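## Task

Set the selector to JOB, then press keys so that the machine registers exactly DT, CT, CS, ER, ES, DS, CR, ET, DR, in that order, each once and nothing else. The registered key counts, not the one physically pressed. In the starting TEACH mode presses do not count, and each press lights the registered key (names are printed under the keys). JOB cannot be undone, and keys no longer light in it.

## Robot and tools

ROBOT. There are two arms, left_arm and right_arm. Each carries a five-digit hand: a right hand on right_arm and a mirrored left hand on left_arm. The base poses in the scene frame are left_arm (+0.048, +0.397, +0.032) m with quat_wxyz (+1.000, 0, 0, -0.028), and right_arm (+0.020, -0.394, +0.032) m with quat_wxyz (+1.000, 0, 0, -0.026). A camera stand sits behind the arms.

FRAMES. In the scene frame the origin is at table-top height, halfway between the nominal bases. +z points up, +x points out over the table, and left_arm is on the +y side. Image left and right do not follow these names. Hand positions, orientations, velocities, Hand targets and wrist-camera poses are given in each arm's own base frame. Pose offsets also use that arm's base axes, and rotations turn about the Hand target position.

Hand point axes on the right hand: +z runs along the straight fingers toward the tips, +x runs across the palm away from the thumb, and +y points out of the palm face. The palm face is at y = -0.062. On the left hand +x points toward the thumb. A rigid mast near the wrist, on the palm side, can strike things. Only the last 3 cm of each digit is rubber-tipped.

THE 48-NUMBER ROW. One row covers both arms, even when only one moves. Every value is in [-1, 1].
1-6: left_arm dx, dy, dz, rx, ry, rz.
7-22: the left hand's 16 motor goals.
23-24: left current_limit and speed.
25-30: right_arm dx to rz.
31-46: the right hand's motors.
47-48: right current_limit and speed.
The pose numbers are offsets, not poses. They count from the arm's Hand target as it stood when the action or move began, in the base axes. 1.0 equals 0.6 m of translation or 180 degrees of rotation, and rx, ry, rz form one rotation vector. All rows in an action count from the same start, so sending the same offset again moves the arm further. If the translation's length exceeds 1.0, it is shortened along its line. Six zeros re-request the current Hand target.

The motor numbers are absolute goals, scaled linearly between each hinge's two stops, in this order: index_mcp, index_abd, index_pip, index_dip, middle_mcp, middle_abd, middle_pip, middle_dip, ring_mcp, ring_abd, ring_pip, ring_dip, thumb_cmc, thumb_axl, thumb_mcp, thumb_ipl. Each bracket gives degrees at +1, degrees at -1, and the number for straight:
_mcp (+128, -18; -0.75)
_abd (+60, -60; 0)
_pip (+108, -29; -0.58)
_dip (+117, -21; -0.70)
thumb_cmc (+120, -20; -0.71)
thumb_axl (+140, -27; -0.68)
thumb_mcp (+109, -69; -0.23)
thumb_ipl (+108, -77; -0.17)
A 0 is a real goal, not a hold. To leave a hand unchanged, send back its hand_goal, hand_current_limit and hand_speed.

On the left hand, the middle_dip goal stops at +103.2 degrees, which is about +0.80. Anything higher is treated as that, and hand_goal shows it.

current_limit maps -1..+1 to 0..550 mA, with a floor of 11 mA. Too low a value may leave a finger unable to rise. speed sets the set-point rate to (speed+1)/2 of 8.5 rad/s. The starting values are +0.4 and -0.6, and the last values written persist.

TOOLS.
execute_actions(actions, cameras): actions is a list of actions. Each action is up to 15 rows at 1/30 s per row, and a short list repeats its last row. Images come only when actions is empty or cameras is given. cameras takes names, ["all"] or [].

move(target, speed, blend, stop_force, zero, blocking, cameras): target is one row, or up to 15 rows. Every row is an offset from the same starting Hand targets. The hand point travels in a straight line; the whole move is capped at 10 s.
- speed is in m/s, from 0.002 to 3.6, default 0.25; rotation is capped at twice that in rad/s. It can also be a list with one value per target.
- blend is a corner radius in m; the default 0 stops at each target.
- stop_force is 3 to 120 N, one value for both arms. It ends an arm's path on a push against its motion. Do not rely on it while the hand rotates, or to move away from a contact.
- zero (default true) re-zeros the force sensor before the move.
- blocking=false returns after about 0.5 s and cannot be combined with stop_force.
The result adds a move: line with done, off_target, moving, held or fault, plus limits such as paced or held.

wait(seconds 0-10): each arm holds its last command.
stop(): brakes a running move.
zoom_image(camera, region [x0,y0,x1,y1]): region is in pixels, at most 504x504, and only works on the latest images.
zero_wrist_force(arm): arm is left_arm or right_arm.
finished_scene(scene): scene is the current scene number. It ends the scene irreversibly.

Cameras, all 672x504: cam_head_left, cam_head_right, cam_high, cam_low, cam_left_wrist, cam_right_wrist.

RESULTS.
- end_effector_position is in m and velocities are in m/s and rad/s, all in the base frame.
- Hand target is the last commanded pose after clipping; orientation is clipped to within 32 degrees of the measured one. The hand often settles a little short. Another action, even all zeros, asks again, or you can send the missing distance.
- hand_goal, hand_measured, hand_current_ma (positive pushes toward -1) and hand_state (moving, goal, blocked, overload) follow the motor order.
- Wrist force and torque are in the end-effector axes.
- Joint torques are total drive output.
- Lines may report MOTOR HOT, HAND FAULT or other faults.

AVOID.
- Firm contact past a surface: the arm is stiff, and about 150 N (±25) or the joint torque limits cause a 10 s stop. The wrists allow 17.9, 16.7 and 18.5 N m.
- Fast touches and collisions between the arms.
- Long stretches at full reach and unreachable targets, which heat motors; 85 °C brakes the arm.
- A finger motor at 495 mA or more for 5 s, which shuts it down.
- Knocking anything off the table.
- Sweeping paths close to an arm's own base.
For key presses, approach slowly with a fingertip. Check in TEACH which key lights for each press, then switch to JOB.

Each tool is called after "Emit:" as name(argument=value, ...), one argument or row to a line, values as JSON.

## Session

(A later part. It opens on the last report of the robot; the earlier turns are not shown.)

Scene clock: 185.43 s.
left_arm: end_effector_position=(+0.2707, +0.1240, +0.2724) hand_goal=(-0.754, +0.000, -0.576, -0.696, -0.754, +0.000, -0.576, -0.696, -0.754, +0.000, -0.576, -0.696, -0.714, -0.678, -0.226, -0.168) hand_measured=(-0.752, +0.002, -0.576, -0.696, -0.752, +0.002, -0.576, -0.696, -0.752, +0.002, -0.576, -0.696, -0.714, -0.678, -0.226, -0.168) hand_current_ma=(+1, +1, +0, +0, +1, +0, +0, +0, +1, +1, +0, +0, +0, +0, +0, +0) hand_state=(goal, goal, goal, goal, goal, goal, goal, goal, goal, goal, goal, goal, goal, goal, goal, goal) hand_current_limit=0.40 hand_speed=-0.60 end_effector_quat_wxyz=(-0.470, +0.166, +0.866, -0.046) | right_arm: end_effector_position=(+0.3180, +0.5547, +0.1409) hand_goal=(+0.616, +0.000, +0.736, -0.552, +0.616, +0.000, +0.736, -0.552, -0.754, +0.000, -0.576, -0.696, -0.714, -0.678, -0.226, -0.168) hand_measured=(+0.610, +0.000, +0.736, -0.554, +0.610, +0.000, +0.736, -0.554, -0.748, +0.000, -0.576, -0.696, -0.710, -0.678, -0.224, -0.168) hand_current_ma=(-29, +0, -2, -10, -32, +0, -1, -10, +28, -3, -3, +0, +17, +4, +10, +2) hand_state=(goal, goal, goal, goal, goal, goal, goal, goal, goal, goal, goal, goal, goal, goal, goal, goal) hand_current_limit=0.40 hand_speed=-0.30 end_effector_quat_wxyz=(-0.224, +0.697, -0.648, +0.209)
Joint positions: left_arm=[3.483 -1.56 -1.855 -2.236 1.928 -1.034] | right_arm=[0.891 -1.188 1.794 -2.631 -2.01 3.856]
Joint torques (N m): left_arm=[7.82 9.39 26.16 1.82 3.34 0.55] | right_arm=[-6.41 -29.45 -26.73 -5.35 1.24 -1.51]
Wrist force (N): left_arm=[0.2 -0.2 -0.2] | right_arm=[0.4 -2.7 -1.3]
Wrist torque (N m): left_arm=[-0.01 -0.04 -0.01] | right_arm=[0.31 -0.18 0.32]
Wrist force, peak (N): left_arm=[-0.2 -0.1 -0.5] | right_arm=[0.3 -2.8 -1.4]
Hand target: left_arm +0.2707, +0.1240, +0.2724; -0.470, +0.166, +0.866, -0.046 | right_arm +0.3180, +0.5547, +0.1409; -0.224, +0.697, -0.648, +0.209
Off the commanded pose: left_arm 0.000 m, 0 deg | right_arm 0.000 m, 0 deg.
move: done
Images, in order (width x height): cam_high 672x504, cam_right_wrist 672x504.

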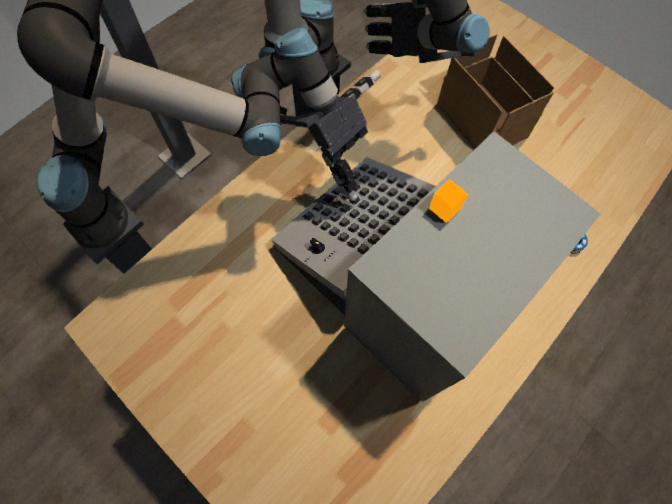

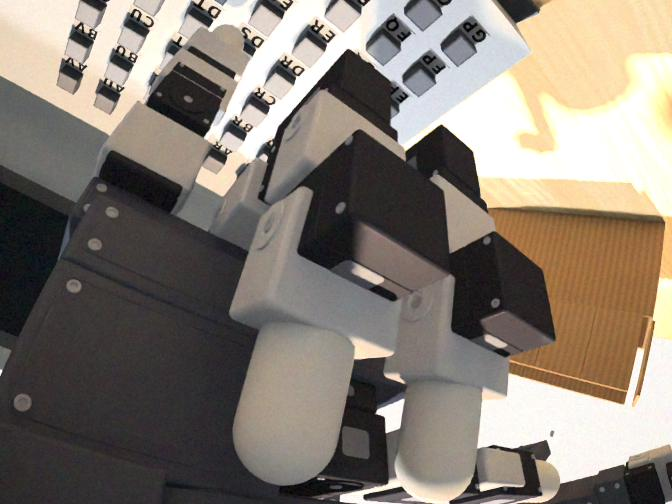

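Emit:
move(
  target=[
    [0,0,0,0,0,0,-0.754,0,-0.576,-0.696,-0.754,0,-0.576,-0.696,-0.754,0,-0.576,-0.696,-0.714,-0.678,-0.226,-0.168,0.4,-0.6,0.0168,-0.0198,0.0097,0,0,0,0.616,0,0.737,-0.551,0.616,0,0.737,-0.551,-0.754,0,-0.576,-0.696,-0.714,-0.678,-0.226,-0.168,0.4,-0.3],
    [0,0,0,0,0,0,-0.754,0,-0.576,-0.696,-0.754,0,-0.576,-0.696,-0.754,0,-0.576,-0.696,-0.714,-0.678,-0.226,-0.168,0.4,-0.6,0.0460,-0.0177,-0.0310,0,0,0,0.616,0,0.737,-0.551,0.616,0,0.737,-0.551,-0.754,0,-0.576,-0.696,-0.714,-0.678,-0.226,-0.168,0.4,-0.3],
  ],
  speed=[0.07,0.02],
  stop_force=5,
  cameras=["cam_right_wrist","cam_high"],
)

Emit:
zoom_image(
  camera="cam_right_wrist",
  region=[140, 0, 360, 180],
)

Emit:
zoom_image(
  camera="cam_high",
  region=[270, 130, 450, 290],
)

Scene clock: 226.50 s.
left_arm: end_effector_position=(+0.2707, +0.1240, +0.2724) hand_goal=(-0.754, +0.000, -0.576, -0.696, -0.754, +0.000, -0.576, -0.696, -0.754, +0.000, -0.576, -0.696, -0.714, -0.678, -0.226, -0.168) hand_measured=(-0.752, +0.002, -0.576, -0.696, -0.752, +0.002, -0.576, -0.696, -0.752, +0.002, -0.576, -0.696, -0.714, -0.678, -0.226, -0.168) hand_current_ma=(+1, +1, +0, +0, +1, +0, +0, +0, +1, +1, +0, +0, +0, +0, +0, +0) hand_state=(goal, goal, goal, goal, goal, goal, goal, goal, goal, goal, goal, goal, goal, goal, goal, goal) hand_current_limit=0.40 hand_speed=-0.60 end_effector_quat_wxyz=(-0.470, +0.166, +0.866, -0.046) | right_arm: end_effector_position=(+0.3381, +0.5435, +0.1328) hand_goal=(+0.616, +0.000, +0.736, -0.552, +0.616, +0.000, +0.736, -0.552, -0.754, +0.000, -0.576, -0.696, -0.714, -0.678, -0.226, -0.168) hand_measured=(+0.610, +0.000, +0.736, -0.554, +0.610, +0.000, +0.736, -0.554, -0.746, +0.000, -0.574, -0.696, -0.710, -0.678, -0.224, -0.168) hand_current_ma=(-29, +0, -2, -10, -32, +0, -1, -10, +45, +4, +9, +3, +17, +4, +11, +2) hand_state=(goal, goal, goal, goal, goal, goal, goal, goal, goal, goal, goal, goal, goal, goal, goal, goal) hand_current_limit=0.40 hand_speed=-0.30 end_effector_quat_wxyz=(-0.224, +0.697, -0.648, +0.209)
Joint positions: left_arm=[3.483 -1.56 -1.855 -2.236 1.928 -1.034] | right_arm=[0.851 -1.175 1.804 -2.671 -1.993 3.817]
Joint torques (N m): left_arm=[7.43 9.1 25.32 1.89 3.37 0.73] | right_arm=[4.79 -44.41 -9.02 -0.05 -1.77 1.23]
Wrist force (N): left_arm=[0.2 0.0 -0.1] | right_arm=[0.3 -3.2 -6.5]
Wrist torque (N m): left_arm=[0.01 -0.03 -0.01] | right_arm=[0.71 0.15 0.28]
Wrist force, peak (N): left_arm=[0.3 -0.1 -0.4] | right_arm=[0.0 -3.1 -13.9]
Hand target: left_arm +0.2707, +0.1240, +0.2724; -0.470, +0.166, +0.866, -0.046 | right_arm +0.3381, +0.5435, +0.1328; -0.224, +0.697, -0.648, +0.209 (not the last commanded pose)
Off the commanded pose: left_arm 0.000 m, 0 deg | right_arm 0.013 m, 0 deg.
move: contact (right_arm); path passed 1 of 2 targets
Images, in order (width x height): cam_high 672x504, cam_right_wrist 672x504.

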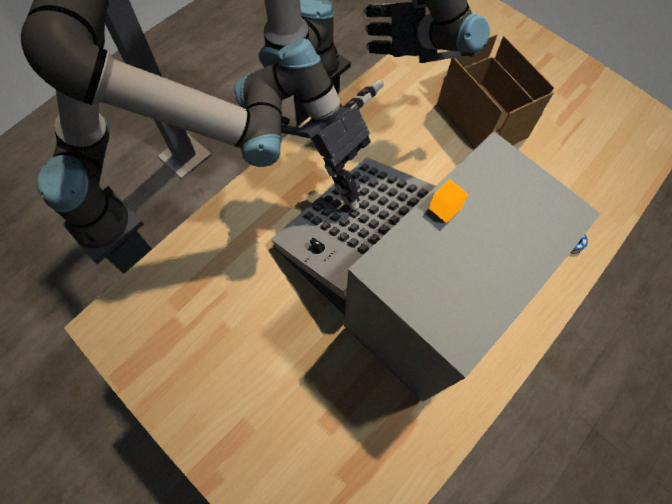

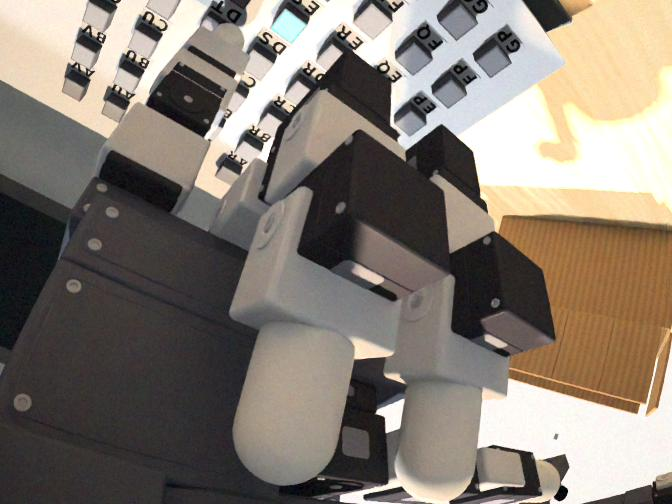

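Scaled by 2.291 from the camera's 672x504 image, which has a finer 960x720 frame.

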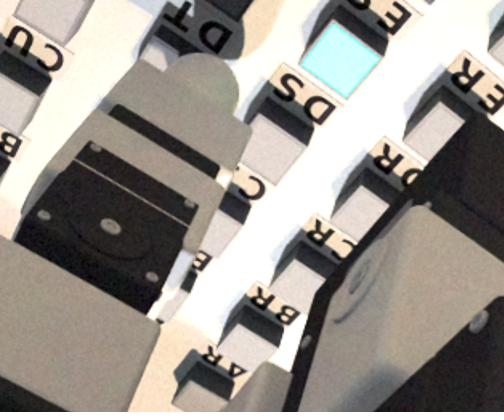

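Scaled by 2.800.

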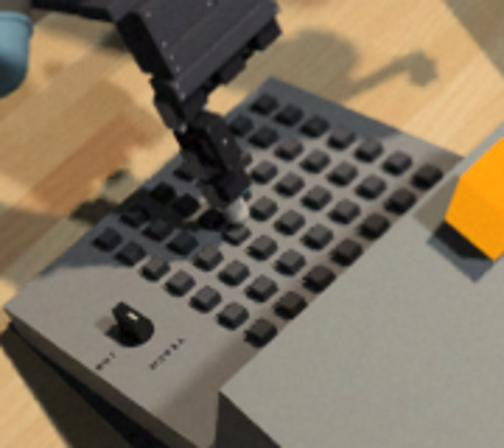

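Emit:
move(
  target=[
    [0,0,0,0,0,0,-0.754,0,-0.576,-0.696,-0.754,0,-0.576,-0.696,-0.754,0,-0.576,-0.696,-0.714,-0.678,-0.226,-0.168,0.4,-0.6,-0.0117,-0.0008,0.0162,0,0,0,0.616,0,0.737,-0.551,0.616,0,0.737,-0.551,-0.754,0,-0.576,-0.696,-0.714,-0.678,-0.226,-0.168,0.4,-0.3],
    [0,0,0,0,0,0,-0.754,0,-0.576,-0.696,-0.754,0,-0.576,-0.696,-0.754,0,-0.576,-0.696,-0.714,-0.678,-0.226,-0.168,0.4,-0.6,-0.0013,-0.0212,0.0217,0,0,0,0.616,0,0.737,-0.551,0.616,0,0.737,-0.551,-0.754,0,-0.576,-0.696,-0.714,-0.678,-0.226,-0.168,0.4,-0.3],
  ],
  speed=0.08,
  blend=[0.003,0],
)

Emit:
move(
  target=[0,0,0,0,0,0,-0.754,0,-0.576,-0.696,-0.754,0,-0.576,-0.696,-0.754,0,-0.576,-0.696,-0.714,-0.678,-0.226,-0.168,0.4,-0.6,0.0175,0.0013,-0.0243,0,0,0,0.616,0,0.737,-0.551,0.616,0,0.737,-0.551,-0.754,0,-0.576,-0.696,-0.714,-0.678,-0.226,-0.168,0.4,-0.3],
  speed=0.02,
  stop_force=5,
  cameras=["cam_right_wrist"],
)

Emit:
zoom_image(
  camera="cam_right_wrist",
  region=[140, 0, 360, 180],
)

Scene clock: 250.13 s.
left_arm: end_effector_position=(+0.2707, +0.1240, +0.2724) hand_goal=(-0.754, +0.000, -0.576, -0.696, -0.754, +0.000, -0.576, -0.696, -0.754, +0.000, -0.576, -0.696, -0.714, -0.678, -0.226, -0.168) hand_measured=(-0.752, +0.002, -0.576, -0.696, -0.752, +0.002, -0.576, -0.696, -0.752, +0.002, -0.576, -0.696, -0.714, -0.678, -0.226, -0.168) hand_current_ma=(+1, +1, +0, +0, +1, +0, +0, +0, +1, +1, +0, +0, +0, +0, +0, +0) hand_state=(goal, goal, goal, goal, goal, goal, goal, goal, goal, goal, goal, goal, goal, goal, goal, goal) hand_current_limit=0.40 hand_speed=-0.60 end_effector_quat_wxyz=(-0.470, +0.166, +0.866, -0.046) | right_arm: end_effector_position=(+0.3373, +0.5309, +0.1457) hand_goal=(+0.616, +0.000, +0.736, -0.552, +0.616, +0.000, +0.736, -0.552, -0.754, +0.000, -0.576, -0.696, -0.714, -0.678, -0.226, -0.168) hand_measured=(+0.610, +0.000, +0.736, -0.554, +0.610, +0.000, +0.736, -0.554, -0.748, +0.000, -0.574, -0.696, -0.710, -0.678, -0.224, -0.168) hand_current_ma=(-29, +0, -2, -10, -32, +0, -1, -10, +32, +3, +5, +3, +17, +4, +11, +2) hand_state=(goal, goal, goal, goal, goal, goal, goal, goal, goal, goal, goal, goal, goal, goal, goal, goal) hand_current_limit=0.40 hand_speed=-0.30 end_effector_quat_wxyz=(-0.224, +0.697, -0.648, +0.209)
Joint positions: left_arm=[3.483 -1.56 -1.855 -2.236 1.928 -1.034] | right_arm=[0.837 -1.215 1.825 -2.657 -1.986 3.803]
Joint torques (N m): left_arm=[5.9 9.2 26.07 1.74 3.26 0.66] | right_arm=[-7.33 -46.16 -10.6 -5.31 1.09 -1.81]
Wrist force (N): left_arm=[-0.1 -0.2 0.1] | right_arm=[0.3 -2.9 -1.1]
Wrist torque (N m): left_arm=[-0.04 0.01 -0.03] | right_arm=[0.27 -0.21 0.30]
Wrist force, peak (N): left_arm=[0.1 -0.1 -0.5] | right_arm=[0.4 -3.4 -6.7]
Hand target: left_arm +0.2707, +0.1240, +0.2724; -0.470, +0.166, +0.866, -0.046 | right_arm +0.3373, +0.5308, +0.1458; -0.224, +0.697, -0.648, +0.209
Off the commanded pose: left_arm 0.000 m, 0 deg | right_arm 0.000 m, 0 deg.
move: done

Scene clock: 251.87 s.
left_arm: end_effector_position=(+0.2707, +0.1240, +0.2724) hand_goal=(-0.754, +0.000, -0.576, -0.696, -0.754, +0.000, -0.576, -0.696, -0.754, +0.000, -0.576, -0.696, -0.714, -0.678, -0.226, -0.168) hand_measured=(-0.752, +0.002, -0.576, -0.696, -0.752, +0.002, -0.576, -0.696, -0.752, +0.002, -0.576, -0.696, -0.714, -0.678, -0.226, -0.168) hand_current_ma=(+1, +1, +0, +0, +1, +0, +0, +0, +1, +1, +0, +0, +0, +0, +0, +0) hand_state=(goal, goal, goal, goal, goal, goal, goal, goal, goal, goal, goal, goal, goal, goal, goal, goal) hand_current_limit=0.40 hand_speed=-0.60 end_effector_quat_wxyz=(-0.470, +0.166, +0.866, -0.046) | right_arm: end_effector_position=(+0.3442, +0.5313, +0.1362) hand_goal=(+0.616, +0.000, +0.736, -0.552, +0.616, +0.000, +0.736, -0.552, -0.754, +0.000, -0.576, -0.696, -0.714, -0.678, -0.226, -0.168) hand_measured=(+0.610, +0.000, +0.736, -0.554, +0.610, +0.000, +0.736, -0.554, -0.744, +0.002, -0.574, -0.694, -0.710, -0.678, -0.224, -0.168) hand_current_ma=(-30, +0, -2, -10, -33, +0, -1, -10, +49, +10, +11, +13, +17, +4, +11, +2) hand_state=(goal, goal, goal, goal, goal, goal, goal, goal, goal, goal, goal, goal, goal, goal, goal, goal) hand_current_limit=0.40 hand_speed=-0.30 end_effector_quat_wxyz=(-0.224, +0.697, -0.648, +0.209)
Joint positions: left_arm=[3.483 -1.56 -1.855 -2.236 1.928 -1.034] | right_arm=[0.829 -1.193 1.824 -2.681 -1.982 3.795]
Joint torques (N m): left_arm=[6.71 7.78 25.29 1.96 3.43 0.53] | right_arm=[5.07 -43.22 -9.25 0.03 -1.49 1.16]
Wrist force (N): left_arm=[0.1 -0.1 -0.4] | right_arm=[0.3 -3.1 -6.7]
Wrist torque (N m): left_arm=[0.02 -0.02 -0.01] | right_arm=[0.74 0.17 0.28]
Wrist force, peak (N): left_arm=[0.1 -0.1 -0.4] | right_arm=[0.3 -3.6 -18.2]
Hand target: left_arm +0.2707, +0.1240, +0.2724; -0.470, +0.166, +0.866, -0.046 | right_arm +0.3442, +0.5313, +0.1362; -0.224, +0.697, -0.648, +0.209 (not the last commanded pose)
Off the commanded pose: left_arm 0.000 m, 0 deg | right_arm 0.006 m, 0 deg.
move: contact (right_arm)
Images, in order (width x height): cam_right_wrist 672x504.

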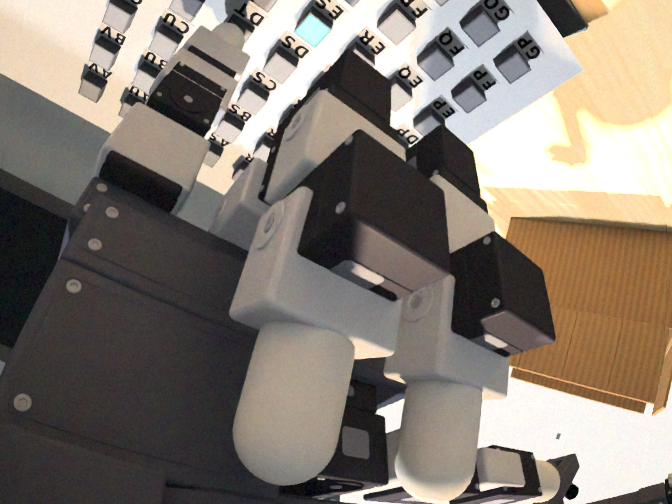

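Scaled by 2.291 from the camera's 672x504 image, which has a finer 960x720 frame.

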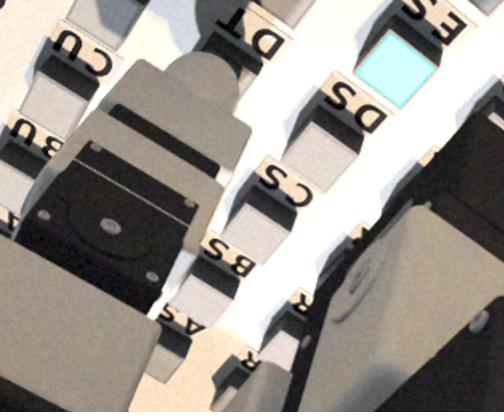

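Emit:
move(
  target=[
    [0,0,0,0,0,0,-0.754,0,-0.576,-0.696,-0.754,0,-0.576,-0.696,-0.754,0,-0.576,-0.696,-0.714,-0.678,-0.226,-0.168,0.4,-0.6,-0.0117,-0.0008,0.0162,0,0,0,0.616,0,0.737,-0.551,0.616,0,0.737,-0.551,-0.754,0,-0.576,-0.696,-0.714,-0.678,-0.226,-0.168,0.4,-0.3],
    [0,0,0,0,0,0,-0.754,0,-0.576,-0.696,-0.754,0,-0.576,-0.696,-0.754,0,-0.576,-0.696,-0.714,-0.678,-0.226,-0.168,0.4,-0.6,0.0847,0.0668,0.0805,0,0,0,0.616,0,0.737,-0.551,0.616,0,0.737,-0.551,-0.754,0,-0.576,-0.696,-0.714,-0.678,-0.226,-0.168,0.4,-0.3],
  ],
  speed=0.1,
  blend=[0.003,0],
)

Emit:
move(
  target=[0,0,0,0,0,0,-0.754,0,-0.576,-0.696,-0.754,0,-0.576,-0.696,-0.754,0,-0.576,-0.696,-0.714,-0.678,-0.226,-0.168,0.4,-0.6,0.0175,0.0013,-0.0243,0,0,0,0.616,0,0.737,-0.551,0.616,0,0.737,-0.551,-0.754,0,-0.576,-0.696,-0.714,-0.678,-0.226,-0.168,0.4,-0.3],
  speed=0.015,
  stop_force=4.5,
  cameras=["cam_right_wrist"],
)

Emit:
zoom_image(
  camera="cam_right_wrist",
  region=[140, 0, 360, 180],
)

Emit:
move(
  target=[
    [0,0,0,0,0,0,-0.754,0,-0.576,-0.696,-0.754,0,-0.576,-0.696,-0.754,0,-0.576,-0.696,-0.714,-0.678,-0.226,-0.168,0.4,-0.6,-0.0117,-0.0008,0.0162,0,0,0,0.616,0,0.737,-0.551,0.616,0,0.737,-0.551,-0.754,0,-0.576,-0.696,-0.714,-0.678,-0.226,-0.168,0.4,-0.3],
    [0,0,0,0,0,0,-0.754,0,-0.576,-0.696,-0.754,0,-0.576,-0.696,-0.754,0,-0.576,-0.696,-0.714,-0.678,-0.226,-0.168,0.4,-0.6,-0.0025,-0.1205,0.0162,0,0,0,0.616,0,0.737,-0.551,0.616,0,0.737,-0.551,-0.754,0,-0.576,-0.696,-0.714,-0.678,-0.226,-0.168,0.4,-0.3],
  ],
  speed=0.1,
  blend=[0.003,0],
)

Emit:
move(
  target=[0,0,0,0,0,0,-0.754,0,-0.576,-0.696,-0.754,0,-0.576,-0.696,-0.754,0,-0.576,-0.696,-0.714,-0.678,-0.226,-0.168,0.4,-0.6,0.0175,0.0013,-0.0243,0,0,0,0.616,0,0.737,-0.551,0.616,0,0.737,-0.551,-0.754,0,-0.576,-0.696,-0.714,-0.678,-0.226,-0.168,0.4,-0.3],
  speed=0.015,
  stop_force=4.5,
  cameras=["cam_right_wrist","cam_high"],
)

Emit:
zoom_image(
  camera="cam_right_wrist",
  region=[140, 0, 360, 180],
)

Emit:
zoom_image(
  camera="cam_high",
  region=[270, 130, 450, 290],
)

Scene clock: 280.87 s.
left_arm: end_effector_position=(+0.2707, +0.1240, +0.2724) hand_goal=(-0.754, +0.000, -0.576, -0.696, -0.754, +0.000, -0.576, -0.696, -0.754, +0.000, -0.576, -0.696, -0.714, -0.678, -0.226, -0.168) hand_measured=(-0.752, +0.002, -0.576, -0.696, -0.752, +0.002, -0.576, -0.696, -0.752, +0.002, -0.576, -0.696, -0.714, -0.678, -0.226, -0.168) hand_current_ma=(+1, +1, +0, +0, +1, +0, +0, +0, +1, +1, +0, +0, +0, +0, +0, +0) hand_state=(goal, goal, goal, goal, goal, goal, goal, goal, goal, goal, goal, goal, goal, goal, goal, goal) hand_current_limit=0.40 hand_speed=-0.60 end_effector_quat_wxyz=(-0.470, +0.166, +0.866, -0.046) | right_arm: end_effector_position=(+0.3950, +0.5714, +0.1845) hand_goal=(+0.616, +0.000, +0.736, -0.552, +0.616, +0.000, +0.736, -0.552, -0.754, +0.000, -0.576, -0.696, -0.714, -0.678, -0.226, -0.168) hand_measured=(+0.610, +0.000, +0.736, -0.554, +0.610, +0.000, +0.736, -0.554, -0.748, +0.002, -0.574, -0.694, -0.710, -0.678, -0.224, -0.168) hand_current_ma=(-30, +0, -2, -10, -33, +0, -1, -10, +35, +8, +7, +11, +18, +4, +11, +2) hand_state=(goal, goal, goal, goal, goal, goal, goal, goal, goal, goal, goal, goal, goal, goal, goal, goal) hand_current_limit=0.40 hand_speed=-0.30 end_effector_quat_wxyz=(-0.224, +0.697, -0.648, +0.209)
Joint positions: left_arm=[3.483 -1.56 -1.855 -2.236 1.928 -1.034] | right_arm=[0.812 -1.126 1.58 -2.511 -1.975 3.779]
Joint torques (N m): left_arm=[7.63 9.65 24.56 2.06 3.07 0.53] | right_arm=[-6.49 -34.59 -29.16 -0.48 1.19 -1.47]
Wrist force (N): left_arm=[0.2 0.1 -0.2] | right_arm=[0.2 -2.6 -1.4]
Wrist torque (N m): left_arm=[0.01 -0.04 0.00] | right_arm=[0.33 -0.17 0.25]
Wrist force, peak (N): left_arm=[0.3 -0.4 -0.1] | right_arm=[0.2 -3.2 -6.9]
Hand target: left_arm +0.2707, +0.1240, +0.2724; -0.470, +0.166, +0.866, -0.046 | right_arm +0.3950, +0.5714, +0.1845; -0.224, +0.697, -0.648, +0.209
Off the commanded pose: left_arm 0.000 m, 0 deg | right_arm 0.000 m, 0 deg.
move: done

Scene clock: 282.93 s.
left_arm: end_effector_position=(+0.2707, +0.1240, +0.2724) hand_goal=(-0.754, +0.000, -0.576, -0.696, -0.754, +0.000, -0.576, -0.696, -0.754, +0.000, -0.576, -0.696, -0.714, -0.678, -0.226, -0.168) hand_measured=(-0.752, +0.002, -0.576, -0.696, -0.752, +0.002, -0.576, -0.696, -0.752, +0.002, -0.576, -0.696, -0.714, -0.678, -0.226, -0.168) hand_current_ma=(+1, +1, +0, +0, +1, +0, +0, +0, +1, +1, +0, +0, +0, +0, +0, +0) hand_state=(goal, goal, goal, goal, goal, goal, goal, goal, goal, goal, goal, goal, goal, goal, goal, goal) hand_current_limit=0.40 hand_speed=-0.60 end_effector_quat_wxyz=(-0.470, +0.166, +0.866, -0.046) | right_arm: end_effector_position=(+0.4055, +0.5722, +0.1700) hand_goal=(+0.616, +0.000, +0.736, -0.552, +0.616, +0.000, +0.736, -0.552, -0.754, +0.000, -0.576, -0.696, -0.714, -0.678, -0.226, -0.168) hand_measured=(+0.610, +0.000, +0.736, -0.554, +0.610, +0.000, +0.736, -0.554, -0.746, +0.002, -0.574, -0.694, -0.710, -0.678, -0.224, -0.168) hand_current_ma=(-30, +0, -2, -10, -33, +0, -1, -10, +38, +8, +7, +11, +18, +4, +11, +2) hand_state=(goal, goal, goal, goal, goal, goal, goal, goal, goal, goal, goal, goal, goal, goal, goal, goal) hand_current_limit=0.40 hand_speed=-0.30 end_effector_quat_wxyz=(-0.224, +0.697, -0.648, +0.209)
Joint positions: left_arm=[3.483 -1.56 -1.855 -2.236 1.928 -1.034] | right_arm=[0.801 -1.096 1.577 -2.542 -1.969 3.768]
Joint torques (N m): left_arm=[7.02 9.28 26.68 1.98 3.37 0.66] | right_arm=[-7.52 -32.79 -27.91 -5.19 1.39 -1.53]
Wrist force (N): left_arm=[0.1 0.1 -0.2] | right_arm=[0.2 -2.8 -4.3]
Wrist torque (N m): left_arm=[0.02 -0.03 -0.01] | right_arm=[0.52 0.05 0.25]
Wrist force, peak (N): left_arm=[0.4 -0.2 -0.2] | right_arm=[0.2 -2.6 -4.5]
Hand target: left_arm +0.2707, +0.1240, +0.2724; -0.470, +0.166, +0.866, -0.046 | right_arm +0.4055, +0.5722, +0.1700; -0.224, +0.697, -0.648, +0.209
Off the commanded pose: left_arm 0.000 m, 0 deg | right_arm 0.000 m, 0 deg.
move: done
Images, in order (width x height): cam_right_wrist 672x504.

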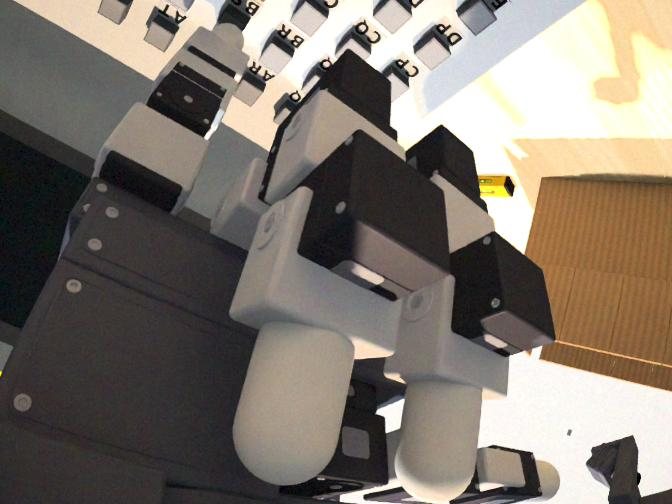

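Scaled by 2.291 from the camera's 672x504 image, which has a finer 960x720 frame.

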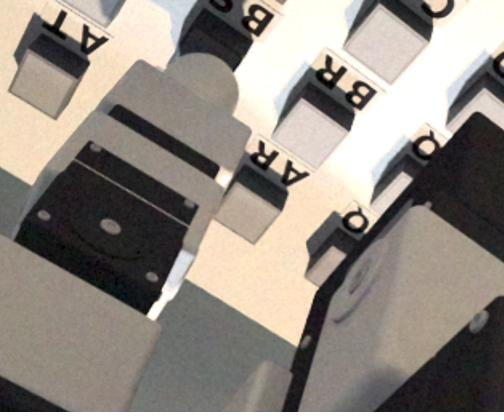

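Scene clock: 284.27 s.
left_arm: end_effector_position=(+0.2707, +0.1240, +0.2724) hand_goal=(-0.754, +0.000, -0.576, -0.696, -0.754, +0.000, -0.576, -0.696, -0.754, +0.000, -0.576, -0.696, -0.714, -0.678, -0.226, -0.168) hand_measured=(-0.752, +0.002, -0.576, -0.696, -0.752, +0.002, -0.576, -0.696, -0.752, +0.002, -0.576, -0.696, -0.714, -0.678, -0.226, -0.168) hand_current_ma=(+1, +1, +0, +0, +1, +0, +0, +0, +1, +1, +0, +0, +0, +0, +0, +0) hand_state=(goal, goal, goal, goal, goal, goal, goal, goal, goal, goal, goal, goal, goal, goal, goal, goal) hand_current_limit=0.40 hand_speed=-0.60 end_effector_quat_wxyz=(-0.470, +0.166, +0.866, -0.046) | right_arm: end_effector_position=(+0.4040, +0.4999, +0.1797) hand_goal=(+0.616, +0.000, +0.736, -0.552, +0.616, +0.000, +0.736, -0.552, -0.754, +0.000, -0.576, -0.696, -0.714, -0.678, -0.226, -0.168) hand_measured=(+0.610, +0.000, +0.736, -0.554, +0.610, +0.000, +0.736, -0.554, -0.746, +0.002, -0.574, -0.694, -0.710, -0.678, -0.224, -0.168) hand_current_ma=(-31, +0, -2, -10, -34, +0, -1, -10, +38, +8, +7, +11, +18, +4, +12, +2) hand_state=(goal, goal, goal, goal, goal, goal, goal, goal, goal, goal, goal, goal, goal, goal, goal, goal) hand_current_limit=0.40 hand_speed=-0.30 end_effector_quat_wxyz=(-0.224, +0.697, -0.648, +0.209)
Joint positions: left_arm=[3.483 -1.56 -1.855 -2.236 1.928 -1.034] | right_arm=[0.715 -1.23 1.756 -2.617 -1.928 3.687]
Joint torques (N m): left_arm=[7.65 9.43 25.31 1.98 3.34 0.53] | right_arm=[-7.05 -46.12 -12.75 -5.43 1.29 -1.67]
Wrist force (N): left_arm=[0.2 -0.2 -0.3] | right_arm=[0.4 -2.7 -1.3]
Wrist torque (N m): left_arm=[-0.01 -0.04 0.00] | right_arm=[0.33 -0.20 0.27]
Wrist force, peak (N): left_arm=[0.2 -0.3 -0.3] | right_arm=[0.2 -2.7 -4.3]
Hand target: left_arm +0.2707, +0.1240, +0.2724; -0.470, +0.166, +0.866, -0.046 | right_arm +0.4040, +0.4999, +0.1797; -0.224, +0.697, -0.648, +0.209
Off the commanded pose: left_arm 0.000 m, 0 deg | right_arm 0.000 m, 0 deg.
move: done

Scene clock: 286.30 s.
left_arm: end_effector_position=(+0.2707, +0.1240, +0.2724) hand_goal=(-0.754, +0.000, -0.576, -0.696, -0.754, +0.000, -0.576, -0.696, -0.754, +0.000, -0.576, -0.696, -0.714, -0.678, -0.226, -0.168) hand_measured=(-0.752, +0.002, -0.576, -0.696, -0.752, +0.002, -0.576, -0.696, -0.752, +0.002, -0.576, -0.696, -0.714, -0.678, -0.226, -0.168) hand_current_ma=(+1, +1, +0, +0, +1, +0, +0, +0, +1, +1, +0, +0, +0, +0, +0, +0) hand_state=(goal, goal, goal, goal, goal, goal, goal, goal, goal, goal, goal, goal, goal, goal, goal, goal) hand_current_limit=0.40 hand_speed=-0.60 end_effector_quat_wxyz=(-0.470, +0.166, +0.866, -0.046) | right_arm: end_effector_position=(+0.4116, +0.5005, +0.1692) hand_goal=(+0.616, +0.000, +0.736, -0.552, +0.616, +0.000, +0.736, -0.552, -0.754, +0.000, -0.576, -0.696, -0.714, -0.678, -0.226, -0.168) hand_measured=(+0.610, +0.000, +0.736, -0.554, +0.610, +0.000, +0.736, -0.554, -0.744, +0.002, -0.572, -0.694, -0.710, -0.678, -0.224, -0.168) hand_current_ma=(-31, +0, -2, -10, -34, +0, -1, -10, +55, +8, +16, +12, +18, +4, +12, +2) hand_state=(goal, goal, goal, goal, goal, goal, goal, goal, goal, goal, goal, goal, goal, goal, goal, goal) hand_current_limit=0.40 hand_speed=-0.30 end_effector_quat_wxyz=(-0.224, +0.697, -0.648, +0.209)
Joint positions: left_arm=[3.483 -1.56 -1.855 -2.236 1.928 -1.034] | right_arm=[0.707 -1.207 1.754 -2.641 -1.924 3.68]
Joint torques (N m): left_arm=[5.71 9.35 25.17 1.66 3.28 0.47] | right_arm=[6.36 -44.61 -10.77 -0.1 -1.31 1.15]
Wrist force (N): left_arm=[0.0 0.0 -0.2] | right_arm=[0.5 -3.0 -5.6]
Wrist torque (N m): left_arm=[0.00 -0.02 -0.02] | right_arm=[0.66 0.10 0.26]
Wrist force, peak (N): left_arm=[0.4 -0.1 -0.2] | right_arm=[0.5 -3.0 -11.7]
Hand target: left_arm +0.2707, +0.1240, +0.2724; -0.470, +0.166, +0.866, -0.046 | right_arm +0.4116, +0.5005, +0.1692; -0.224, +0.697, -0.648, +0.209 (not the last commanded pose)
Off the commanded pose: left_arm 0.000 m, 0 deg | right_arm 0.005 m, 0 deg.
move: contact (right_arm)
Images, in order (width x height): cam_high 672x504, cam_right_wrist 672x504.

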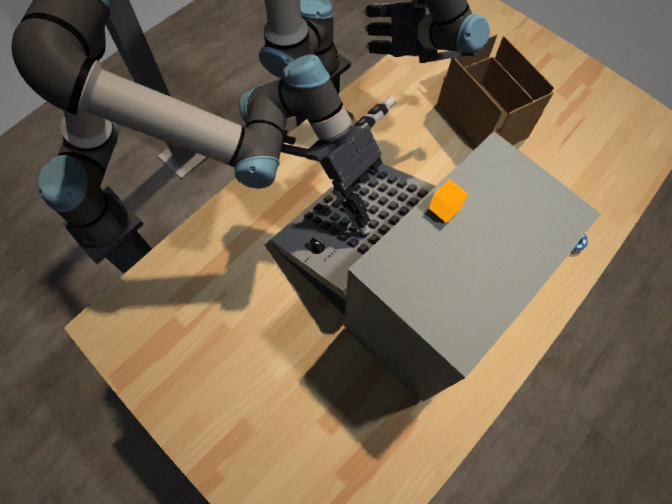

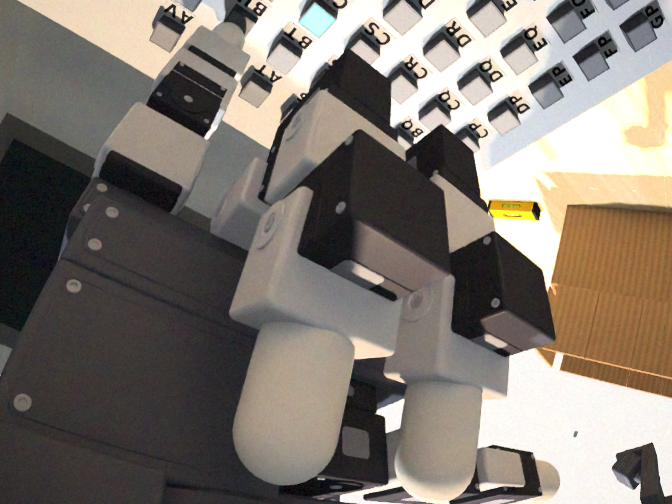

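Scaled by 2.291 from the camera's 672x504 image, which has a finer 960x720 frame.

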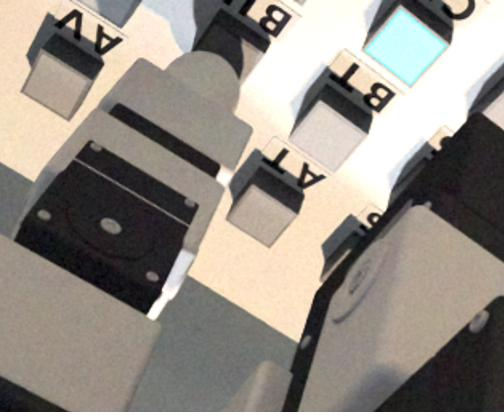

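Scaled by 2.800.

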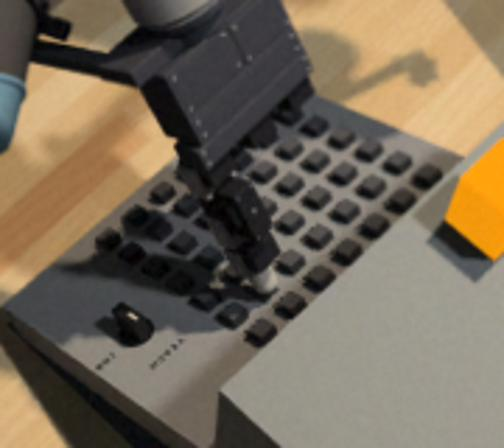

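Emit:
move(
  target=[
    [0,0,0,0,0,0,-0.754,0,-0.576,-0.696,-0.754,0,-0.576,-0.696,-0.754,0,-0.576,-0.696,-0.714,-0.678,-0.226,-0.168,0.4,-0.6,-0.0117,-0.0008,0.0162,0,0,0,0.616,0,0.737,-0.551,0.616,0,0.737,-0.551,-0.754,0,-0.576,-0.696,-0.714,-0.678,-0.226,-0.168,0.4,-0.3],
    [0,0,0,0,0,0,-0.754,0,-0.576,-0.696,-0.754,0,-0.576,-0.696,-0.754,0,-0.576,-0.696,-0.714,-0.678,-0.226,-0.168,0.4,-0.6,-0.1195,-0.0068,-0.0388,0,0,0,0.616,0,0.737,-0.551,0.616,0,0.737,-0.551,-0.754,0,-0.576,-0.696,-0.714,-0.678,-0.226,-0.168,0.4,-0.3],
    [0,0,0,0,0,0,-0.754,0,-0.576,-0.696,-0.754,0,-0.576,-0.696,-0.754,0,-0.576,-0.696,-0.714,-0.678,-0.226,-0.168,0.4,-0.6,-0.1075,-0.0060,-0.0555,0,0,0,0.616,0,0.737,-0.551,0.616,0,0.737,-0.551,-0.754,0,-0.576,-0.696,-0.714,-0.678,-0.226,-0.168,0.4,-0.3],
    [0,0,0,0,0,0,-0.754,0,-0.576,-0.696,-0.754,0,-0.576,-0.696,-0.754,0,-0.576,-0.696,-0.714,-0.678,-0.226,-0.168,0.4,-0.6,-0.1195,-0.0068,-0.0388,0,0,0,0.616,0,0.737,-0.551,0.616,0,0.737,-0.551,-0.754,0,-0.576,-0.696,-0.714,-0.678,-0.226,-0.168,0.4,-0.3],
    [0,0,0,0,0,0,-0.754,0,-0.576,-0.696,-0.754,0,-0.576,-0.696,-0.754,0,-0.576,-0.696,-0.714,-0.678,-0.226,-0.168,0.4,-0.6,-0.1288,0.1128,-0.0388,0,0,0,0.616,0,0.737,-0.551,0.616,0,0.737,-0.551,-0.754,0,-0.576,-0.696,-0.714,-0.678,-0.226,-0.168,0.4,-0.3],
    [0,0,0,0,0,0,-0.754,0,-0.576,-0.696,-0.754,0,-0.576,-0.696,-0.754,0,-0.576,-0.696,-0.714,-0.678,-0.226,-0.168,0.4,-0.6,-0.1168,0.1137,-0.0555,0,0,0,0.616,0,0.737,-0.551,0.616,0,0.737,-0.551,-0.754,0,-0.576,-0.696,-0.714,-0.678,-0.226,-0.168,0.4,-0.3],
    [0,0,0,0,0,0,-0.754,0,-0.576,-0.696,-0.754,0,-0.576,-0.696,-0.754,0,-0.576,-0.696,-0.714,-0.678,-0.226,-0.168,0.4,-0.6,-0.1288,0.1128,-0.0388,0,0,0,0.616,0,0.737,-0.551,0.616,0,0.737,-0.551,-0.754,0,-0.576,-0.696,-0.714,-0.678,-0.226,-0.168,0.4,-0.3],
    [0,0,0,0,0,0,-0.754,0,-0.576,-0.696,-0.754,0,-0.576,-0.696,-0.754,0,-0.576,-0.696,-0.714,-0.678,-0.226,-0.168,0.4,-0.6,-0.0755,0.1168,-0.0117,0,0,0,0.616,0,0.737,-0.551,0.616,0,0.737,-0.551,-0.754,0,-0.576,-0.696,-0.714,-0.678,-0.226,-0.168,0.4,-0.3],
    [0,0,0,0,0,0,-0.754,0,-0.576,-0.696,-0.754,0,-0.576,-0.696,-0.754,0,-0.576,-0.696,-0.714,-0.678,-0.226,-0.168,0.4,-0.6,-0.0635,0.1177,-0.0283,0,0,0,0.616,0,0.737,-0.551,0.616,0,0.737,-0.551,-0.754,0,-0.576,-0.696,-0.714,-0.678,-0.226,-0.168,0.4,-0.3],
    [0,0,0,0,0,0,-0.754,0,-0.576,-0.696,-0.754,0,-0.576,-0.696,-0.754,0,-0.576,-0.696,-0.714,-0.678,-0.226,-0.168,0.4,-0.6,-0.0755,0.1168,-0.0117,0,0,0,0.616,0,0.737,-0.551,0.616,0,0.737,-0.551,-0.754,0,-0.576,-0.696,-0.714,-0.678,-0.226,-0.168,0.4,-0.3],
    [0,0,0,0,0,0,-0.754,0,-0.576,-0.696,-0.754,0,-0.576,-0.696,-0.754,0,-0.576,-0.696,-0.714,-0.678,-0.226,-0.168,0.4,-0.6,-0.0222,0.1207,0.0157,0,0,0,0.616,0,0.737,-0.551,0.616,0,0.737,-0.551,-0.754,0,-0.576,-0.696,-0.714,-0.678,-0.226,-0.168,0.4,-0.3],
    [0,0,0,0,0,0,-0.754,0,-0.576,-0.696,-0.754,0,-0.576,-0.696,-0.754,0,-0.576,-0.696,-0.714,-0.678,-0.226,-0.168,0.4,-0.6,-0.0102,0.1215,-0.0010,0,0,0,0.616,0,0.737,-0.551,0.616,0,0.737,-0.551,-0.754,0,-0.576,-0.696,-0.714,-0.678,-0.226,-0.168,0.4,-0.3],
    [0,0,0,0,0,0,-0.754,0,-0.576,-0.696,-0.754,0,-0.576,-0.696,-0.754,0,-0.576,-0.696,-0.714,-0.678,-0.226,-0.168,0.4,-0.6,-0.0222,0.1207,0.0157,0,0,0,0.616,0,0.737,-0.551,0.616,0,0.737,-0.551,-0.754,0,-0.576,-0.696,-0.714,-0.678,-0.226,-0.168,0.4,-0.3],
  ],
  speed=[0.1,0.12,0.05,0.1,0.12,0.05,0.1,0.12,0.05,0.1,0.12,0.05,0.1],
  blend=[0.003,0.003,0,0.003,0.003,0,0.003,0.003,0,0.003,0.003,0,0],
  cameras=["cam_high"],
)

Emit:
zoom_image(
  camera="cam_high",
  region=[270, 130, 450, 290],
)

Scene clock: 356.70 s.
left_arm: end_effector_position=(+0.2707, +0.1240, +0.2724) hand_goal=(-0.754, +0.000, -0.576, -0.696, -0.754, +0.000, -0.576, -0.696, -0.754, +0.000, -0.576, -0.696, -0.714, -0.678, -0.226, -0.168) hand_measured=(-0.752, +0.002, -0.576, -0.696, -0.752, +0.002, -0.576, -0.696, -0.752, +0.002, -0.576, -0.696, -0.714, -0.678, -0.226, -0.168) hand_current_ma=(+1, +1, +0, +0, +1, +0, +0, +0, +1, +1, +0, +0, +0, +0, +0, +0) hand_state=(goal, goal, goal, goal, goal, goal, goal, goal, goal, goal, goal, goal, goal, goal, goal, goal) hand_current_limit=0.40 hand_speed=-0.60 end_effector_quat_wxyz=(-0.470, +0.166, +0.866, -0.046) | right_arm: end_effector_position=(+0.3983, +0.5729, +0.1786) hand_goal=(+0.616, +0.000, +0.736, -0.552, +0.616, +0.000, +0.736, -0.552, -0.754, +0.000, -0.576, -0.696, -0.714, -0.678, -0.226, -0.168) hand_measured=(+0.610, +0.000, +0.736, -0.554, +0.610, +0.000, +0.736, -0.554, -0.742, +0.002, -0.572, -0.694, -0.710, -0.678, -0.224, -0.168) hand_current_ma=(-32, +0, -2, -10, -35, +0, -1, -10, +69, +12, +19, +11, +18, +4, +13, +2) hand_state=(goal, goal, goal, goal, goal, goal, goal, goal, goal, goal, goal, goal, goal, goal, goal, goal) hand_current_limit=0.40 hand_speed=-0.30 end_effector_quat_wxyz=(-0.224, +0.697, -0.648, +0.209)
Joint positions: left_arm=[3.483 -1.56 -1.855 -2.236 1.928 -1.034] | right_arm=[0.81 -1.113 1.577 -2.522 -1.974 3.777]
Joint torques (N m): left_arm=[6.42 8.98 25.01 1.64 3.36 0.5] | right_arm=[6.46 -50.35 -12.34 -0.28 -2.23 1.21]
Wrist force (N): left_arm=[0.1 -0.2 -0.3] | right_arm=[0.0 -2.6 -1.3]
Wrist torque (N m): left_arm=[-0.02 -0.02 -0.01] | right_arm=[0.32 -0.15 0.23]
Wrist force, peak (N): left_arm=[0.4 -0.3 -0.3] | right_arm=[0.5 -3.7 -20.5]
Hand target: left_arm +0.2707, +0.1240, +0.2724; -0.470, +0.166, +0.866, -0.046 | right_arm +0.3983, +0.5729, +0.1786; -0.224, +0.697, -0.648, +0.209
Off the commanded pose: left_arm 0.000 m, 0 deg | right_arm 0.000 m, 0 deg.
move: done
Images, in order (width x height): cam_high 672x504.

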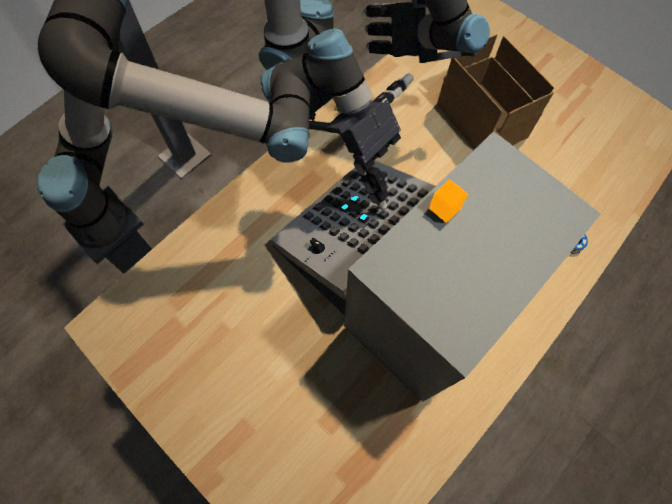

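Scaled by 2.800.

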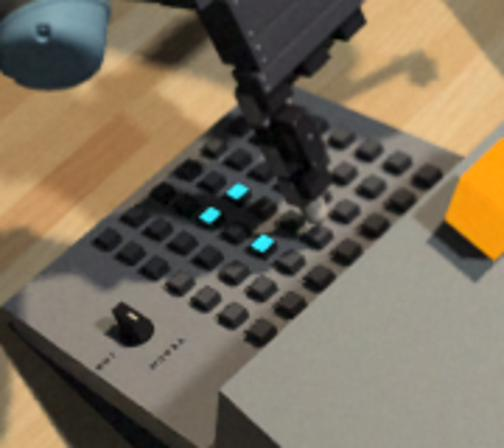

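Emit:
execute_actions(
  actions=[],
  cameras=["cam_right_wrist"],
)

Emit:
zoom_image(
  camera="cam_right_wrist",
  region=[140, 0, 360, 180],
)

Scene clock: 364.40 s.
left_arm: end_effector_position=(+0.2707, +0.1240, +0.2724) hand_goal=(-0.754, +0.000, -0.576, -0.696, -0.754, +0.000, -0.576, -0.696, -0.754, +0.000, -0.576, -0.696, -0.714, -0.678, -0.226, -0.168) hand_measured=(-0.752, +0.002, -0.576, -0.696, -0.752, +0.002, -0.576, -0.696, -0.752, +0.002, -0.576, -0.696, -0.714, -0.678, -0.226, -0.168) hand_current_ma=(+1, +1, +0, +0, +1, +0, +0, +0, +1, +1, +0, +0, +0, +0, +0, +0) hand_state=(goal, goal, goal, goal, goal, goal, goal, goal, goal, goal, goal, goal, goal, goal, goal, goal) hand_current_limit=0.40 hand_speed=-0.60 end_effector_quat_wxyz=(-0.470, +0.166, +0.866, -0.046) | right_arm: end_effector_position=(+0.3983, +0.5729, +0.1786) hand_goal=(+0.616, +0.000, +0.736, -0.552, +0.616, +0.000, +0.736, -0.552, -0.754, +0.000, -0.576, -0.696, -0.714, -0.678, -0.226, -0.168) hand_measured=(+0.610, +0.000, +0.736, -0.554, +0.610, +0.000, +0.736, -0.554, -0.742, +0.002, -0.572, -0.694, -0.710, -0.678, -0.224, -0.168) hand_current_ma=(-32, +0, -2, -10, -35, +0, -1, -10, +69, +12, +19, +11, +18, +4, +13, +2) hand_state=(goal, goal, goal, goal, goal, goal, goal, goal, goal, goal, goal, goal, goal, goal, goal, goal) hand_current_limit=0.40 hand_speed=-0.30 end_effector_quat_wxyz=(-0.224, +0.697, -0.648, +0.209)
Joint positions: left_arm=[3.483 -1.56 -1.855 -2.236 1.928 -1.034] | right_arm=[0.81 -1.113 1.577 -2.522 -1.974 3.777]
Joint velocities: within noise
Joint torques (N m): left_arm=[5.63 9.83 25.48 1.59 3.47 0.66] | right_arm=[6.96 -51.65 -12.93 -0.26 -2.28 1.16]
Wrist force (N): left_arm=[0.2 -0.1 -0.4] | right_arm=[0.3 -2.7 -1.4]
Wrist torque (N m): left_arm=[0.00 -0.04 0.00] | right_arm=[0.32 -0.18 0.26]
Wrist force, peak (N): left_arm=[0.0 -0.4 -0.4] | right_arm=[0.3 -3.0 -1.6]
Hand target: left_arm +0.2707, +0.1240, +0.2724; -0.470, +0.166, +0.866, -0.046 | right_arm +0.3983, +0.5729, +0.1786; -0.224, +0.697, -0.648, +0.209
Off the commanded pose: left_arm 0.000 m, 0 deg | right_arm 0.000 m, 0 deg.
Images, in order (width x height): cam_right_wrist 672x504.

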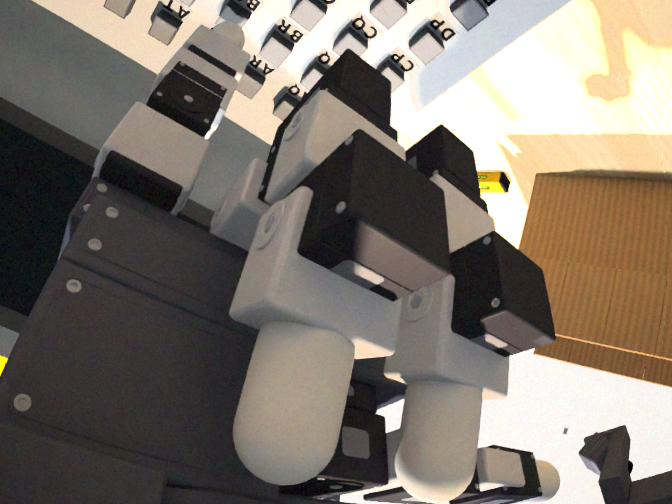

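Scaled by 2.291 from the camera's 672x504 image, which has a finer 960x720 frame.

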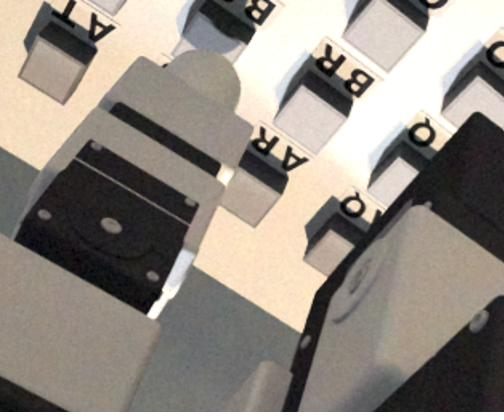

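Emit:
move(
  target=[0,0,0,0,0,0,-0.754,0,-0.576,-0.696,-0.754,0,-0.576,-0.696,-0.754,0,-0.576,-0.696,-0.714,-0.678,-0.226,-0.168,0.4,-0.6,-0.1,-0.0042,0.0812,0,0,0,0.616,0,0.737,-0.551,0.616,0,0.737,-0.551,-0.754,0,-0.576,-0.696,-0.714,-0.678,-0.226,-0.168,0.4,-0.3],
  speed=0.2,
  cameras=["cam_high","cam_right_wrist"],
)

Emit:
zoom_image(
  camera="cam_high",
  region=[270, 130, 450, 290],
)

Emit:
zoom_image(
  camera="cam_right_wrist",
  region=[60, 0, 500, 240],
)

Scene clock: 374.90 s.
left_arm: end_effector_position=(+0.2707, +0.1240, +0.2724) hand_goal=(-0.754, +0.000, -0.576, -0.696, -0.754, +0.000, -0.576, -0.696, -0.754, +0.000, -0.576, -0.696, -0.714, -0.678, -0.226, -0.168) hand_measured=(-0.752, +0.002, -0.576, -0.696, -0.752, +0.002, -0.576, -0.696, -0.752, +0.002, -0.576, -0.696, -0.714, -0.678, -0.226, -0.168) hand_current_ma=(+1, +1, +0, +0, +1, +0, +0, +0, +1, +1, +0, +0, +0, +0, +0, +0) hand_state=(goal, goal, goal, goal, goal, goal, goal, goal, goal, goal, goal, goal, goal, goal, goal, goal) hand_current_limit=0.40 hand_speed=-0.60 end_effector_quat_wxyz=(-0.470, +0.166, +0.866, -0.046) | right_arm: end_effector_position=(+0.3383, +0.5704, +0.2273) hand_goal=(+0.616, +0.000, +0.736, -0.552, +0.616, +0.000, +0.736, -0.552, -0.754, +0.000, -0.576, -0.696, -0.714, -0.678, -0.226, -0.168) hand_measured=(+0.610, +0.000, +0.736, -0.554, +0.610, +0.000, +0.736, -0.554, -0.742, +0.002, -0.572, -0.694, -0.710, -0.678, -0.224, -0.168) hand_current_ma=(-32, +0, -2, -10, -35, +0, -1, -10, +69, +12, +19, +11, +19, +4, +13, +2) hand_state=(goal, goal, goal, goal, goal, goal, goal, goal, goal, goal, goal, goal, goal, goal, goal, goal) hand_current_limit=0.40 hand_speed=-0.30 end_effector_quat_wxyz=(-0.224, +0.697, -0.648, +0.209)
Joint positions: left_arm=[3.483 -1.56 -1.855 -2.236 1.928 -1.034] | right_arm=[0.881 -1.234 1.611 -2.407 -2.006 3.846]
Joint torques (N m): left_arm=[6.41 9.07 24.8 1.72 3.33 0.7] | right_arm=[6.87 -46.96 -13.54 -0.2 -2.32 1.73]
Wrist force (N): left_arm=[0.2 -0.1 -0.4] | right_arm=[0.0 -2.7 -1.4]
Wrist torque (N m): left_arm=[0.01 -0.04 0.00] | right_arm=[0.32 -0.16 0.11]
Wrist force, peak (N): left_arm=[0.5 -0.1 -0.3] | right_arm=[-0.2 -2.4 -2.8]
Hand target: left_arm +0.2707, +0.1240, +0.2724; -0.470, +0.166, +0.866, -0.046 | right_arm +0.3383, +0.5704, +0.2273; -0.224, +0.697, -0.648, +0.209
Off the commanded pose: left_arm 0.000 m, 0 deg | right_arm 0.000 m, 0 deg.
move: done
Images, in order (width x height): cam_high 672x504, cam_right_wrist 672x504.

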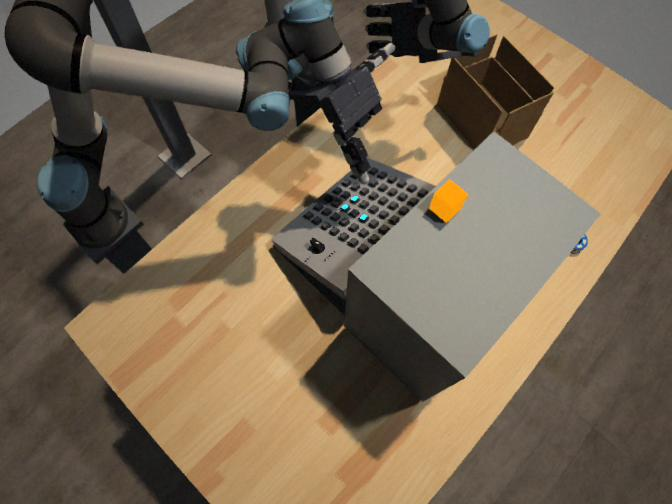

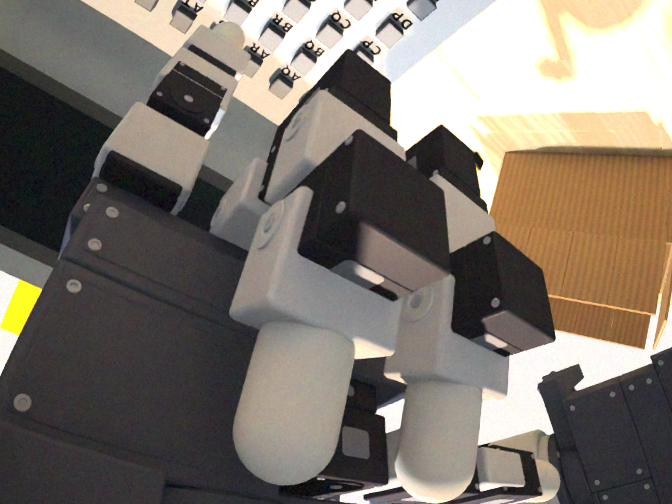

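Scaled by 2.800.

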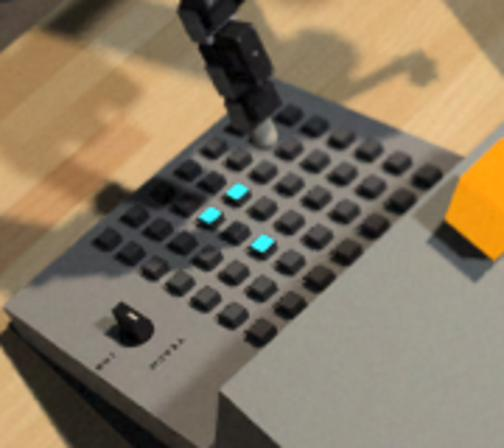

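Scaled by 1.145 from the camera's 672x504 image, which has a finer 960x720 frame.

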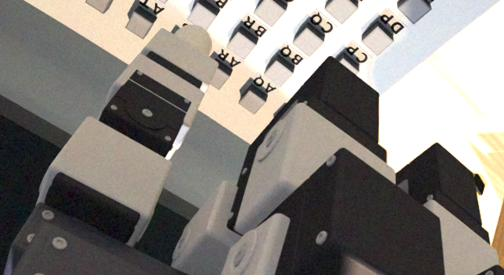

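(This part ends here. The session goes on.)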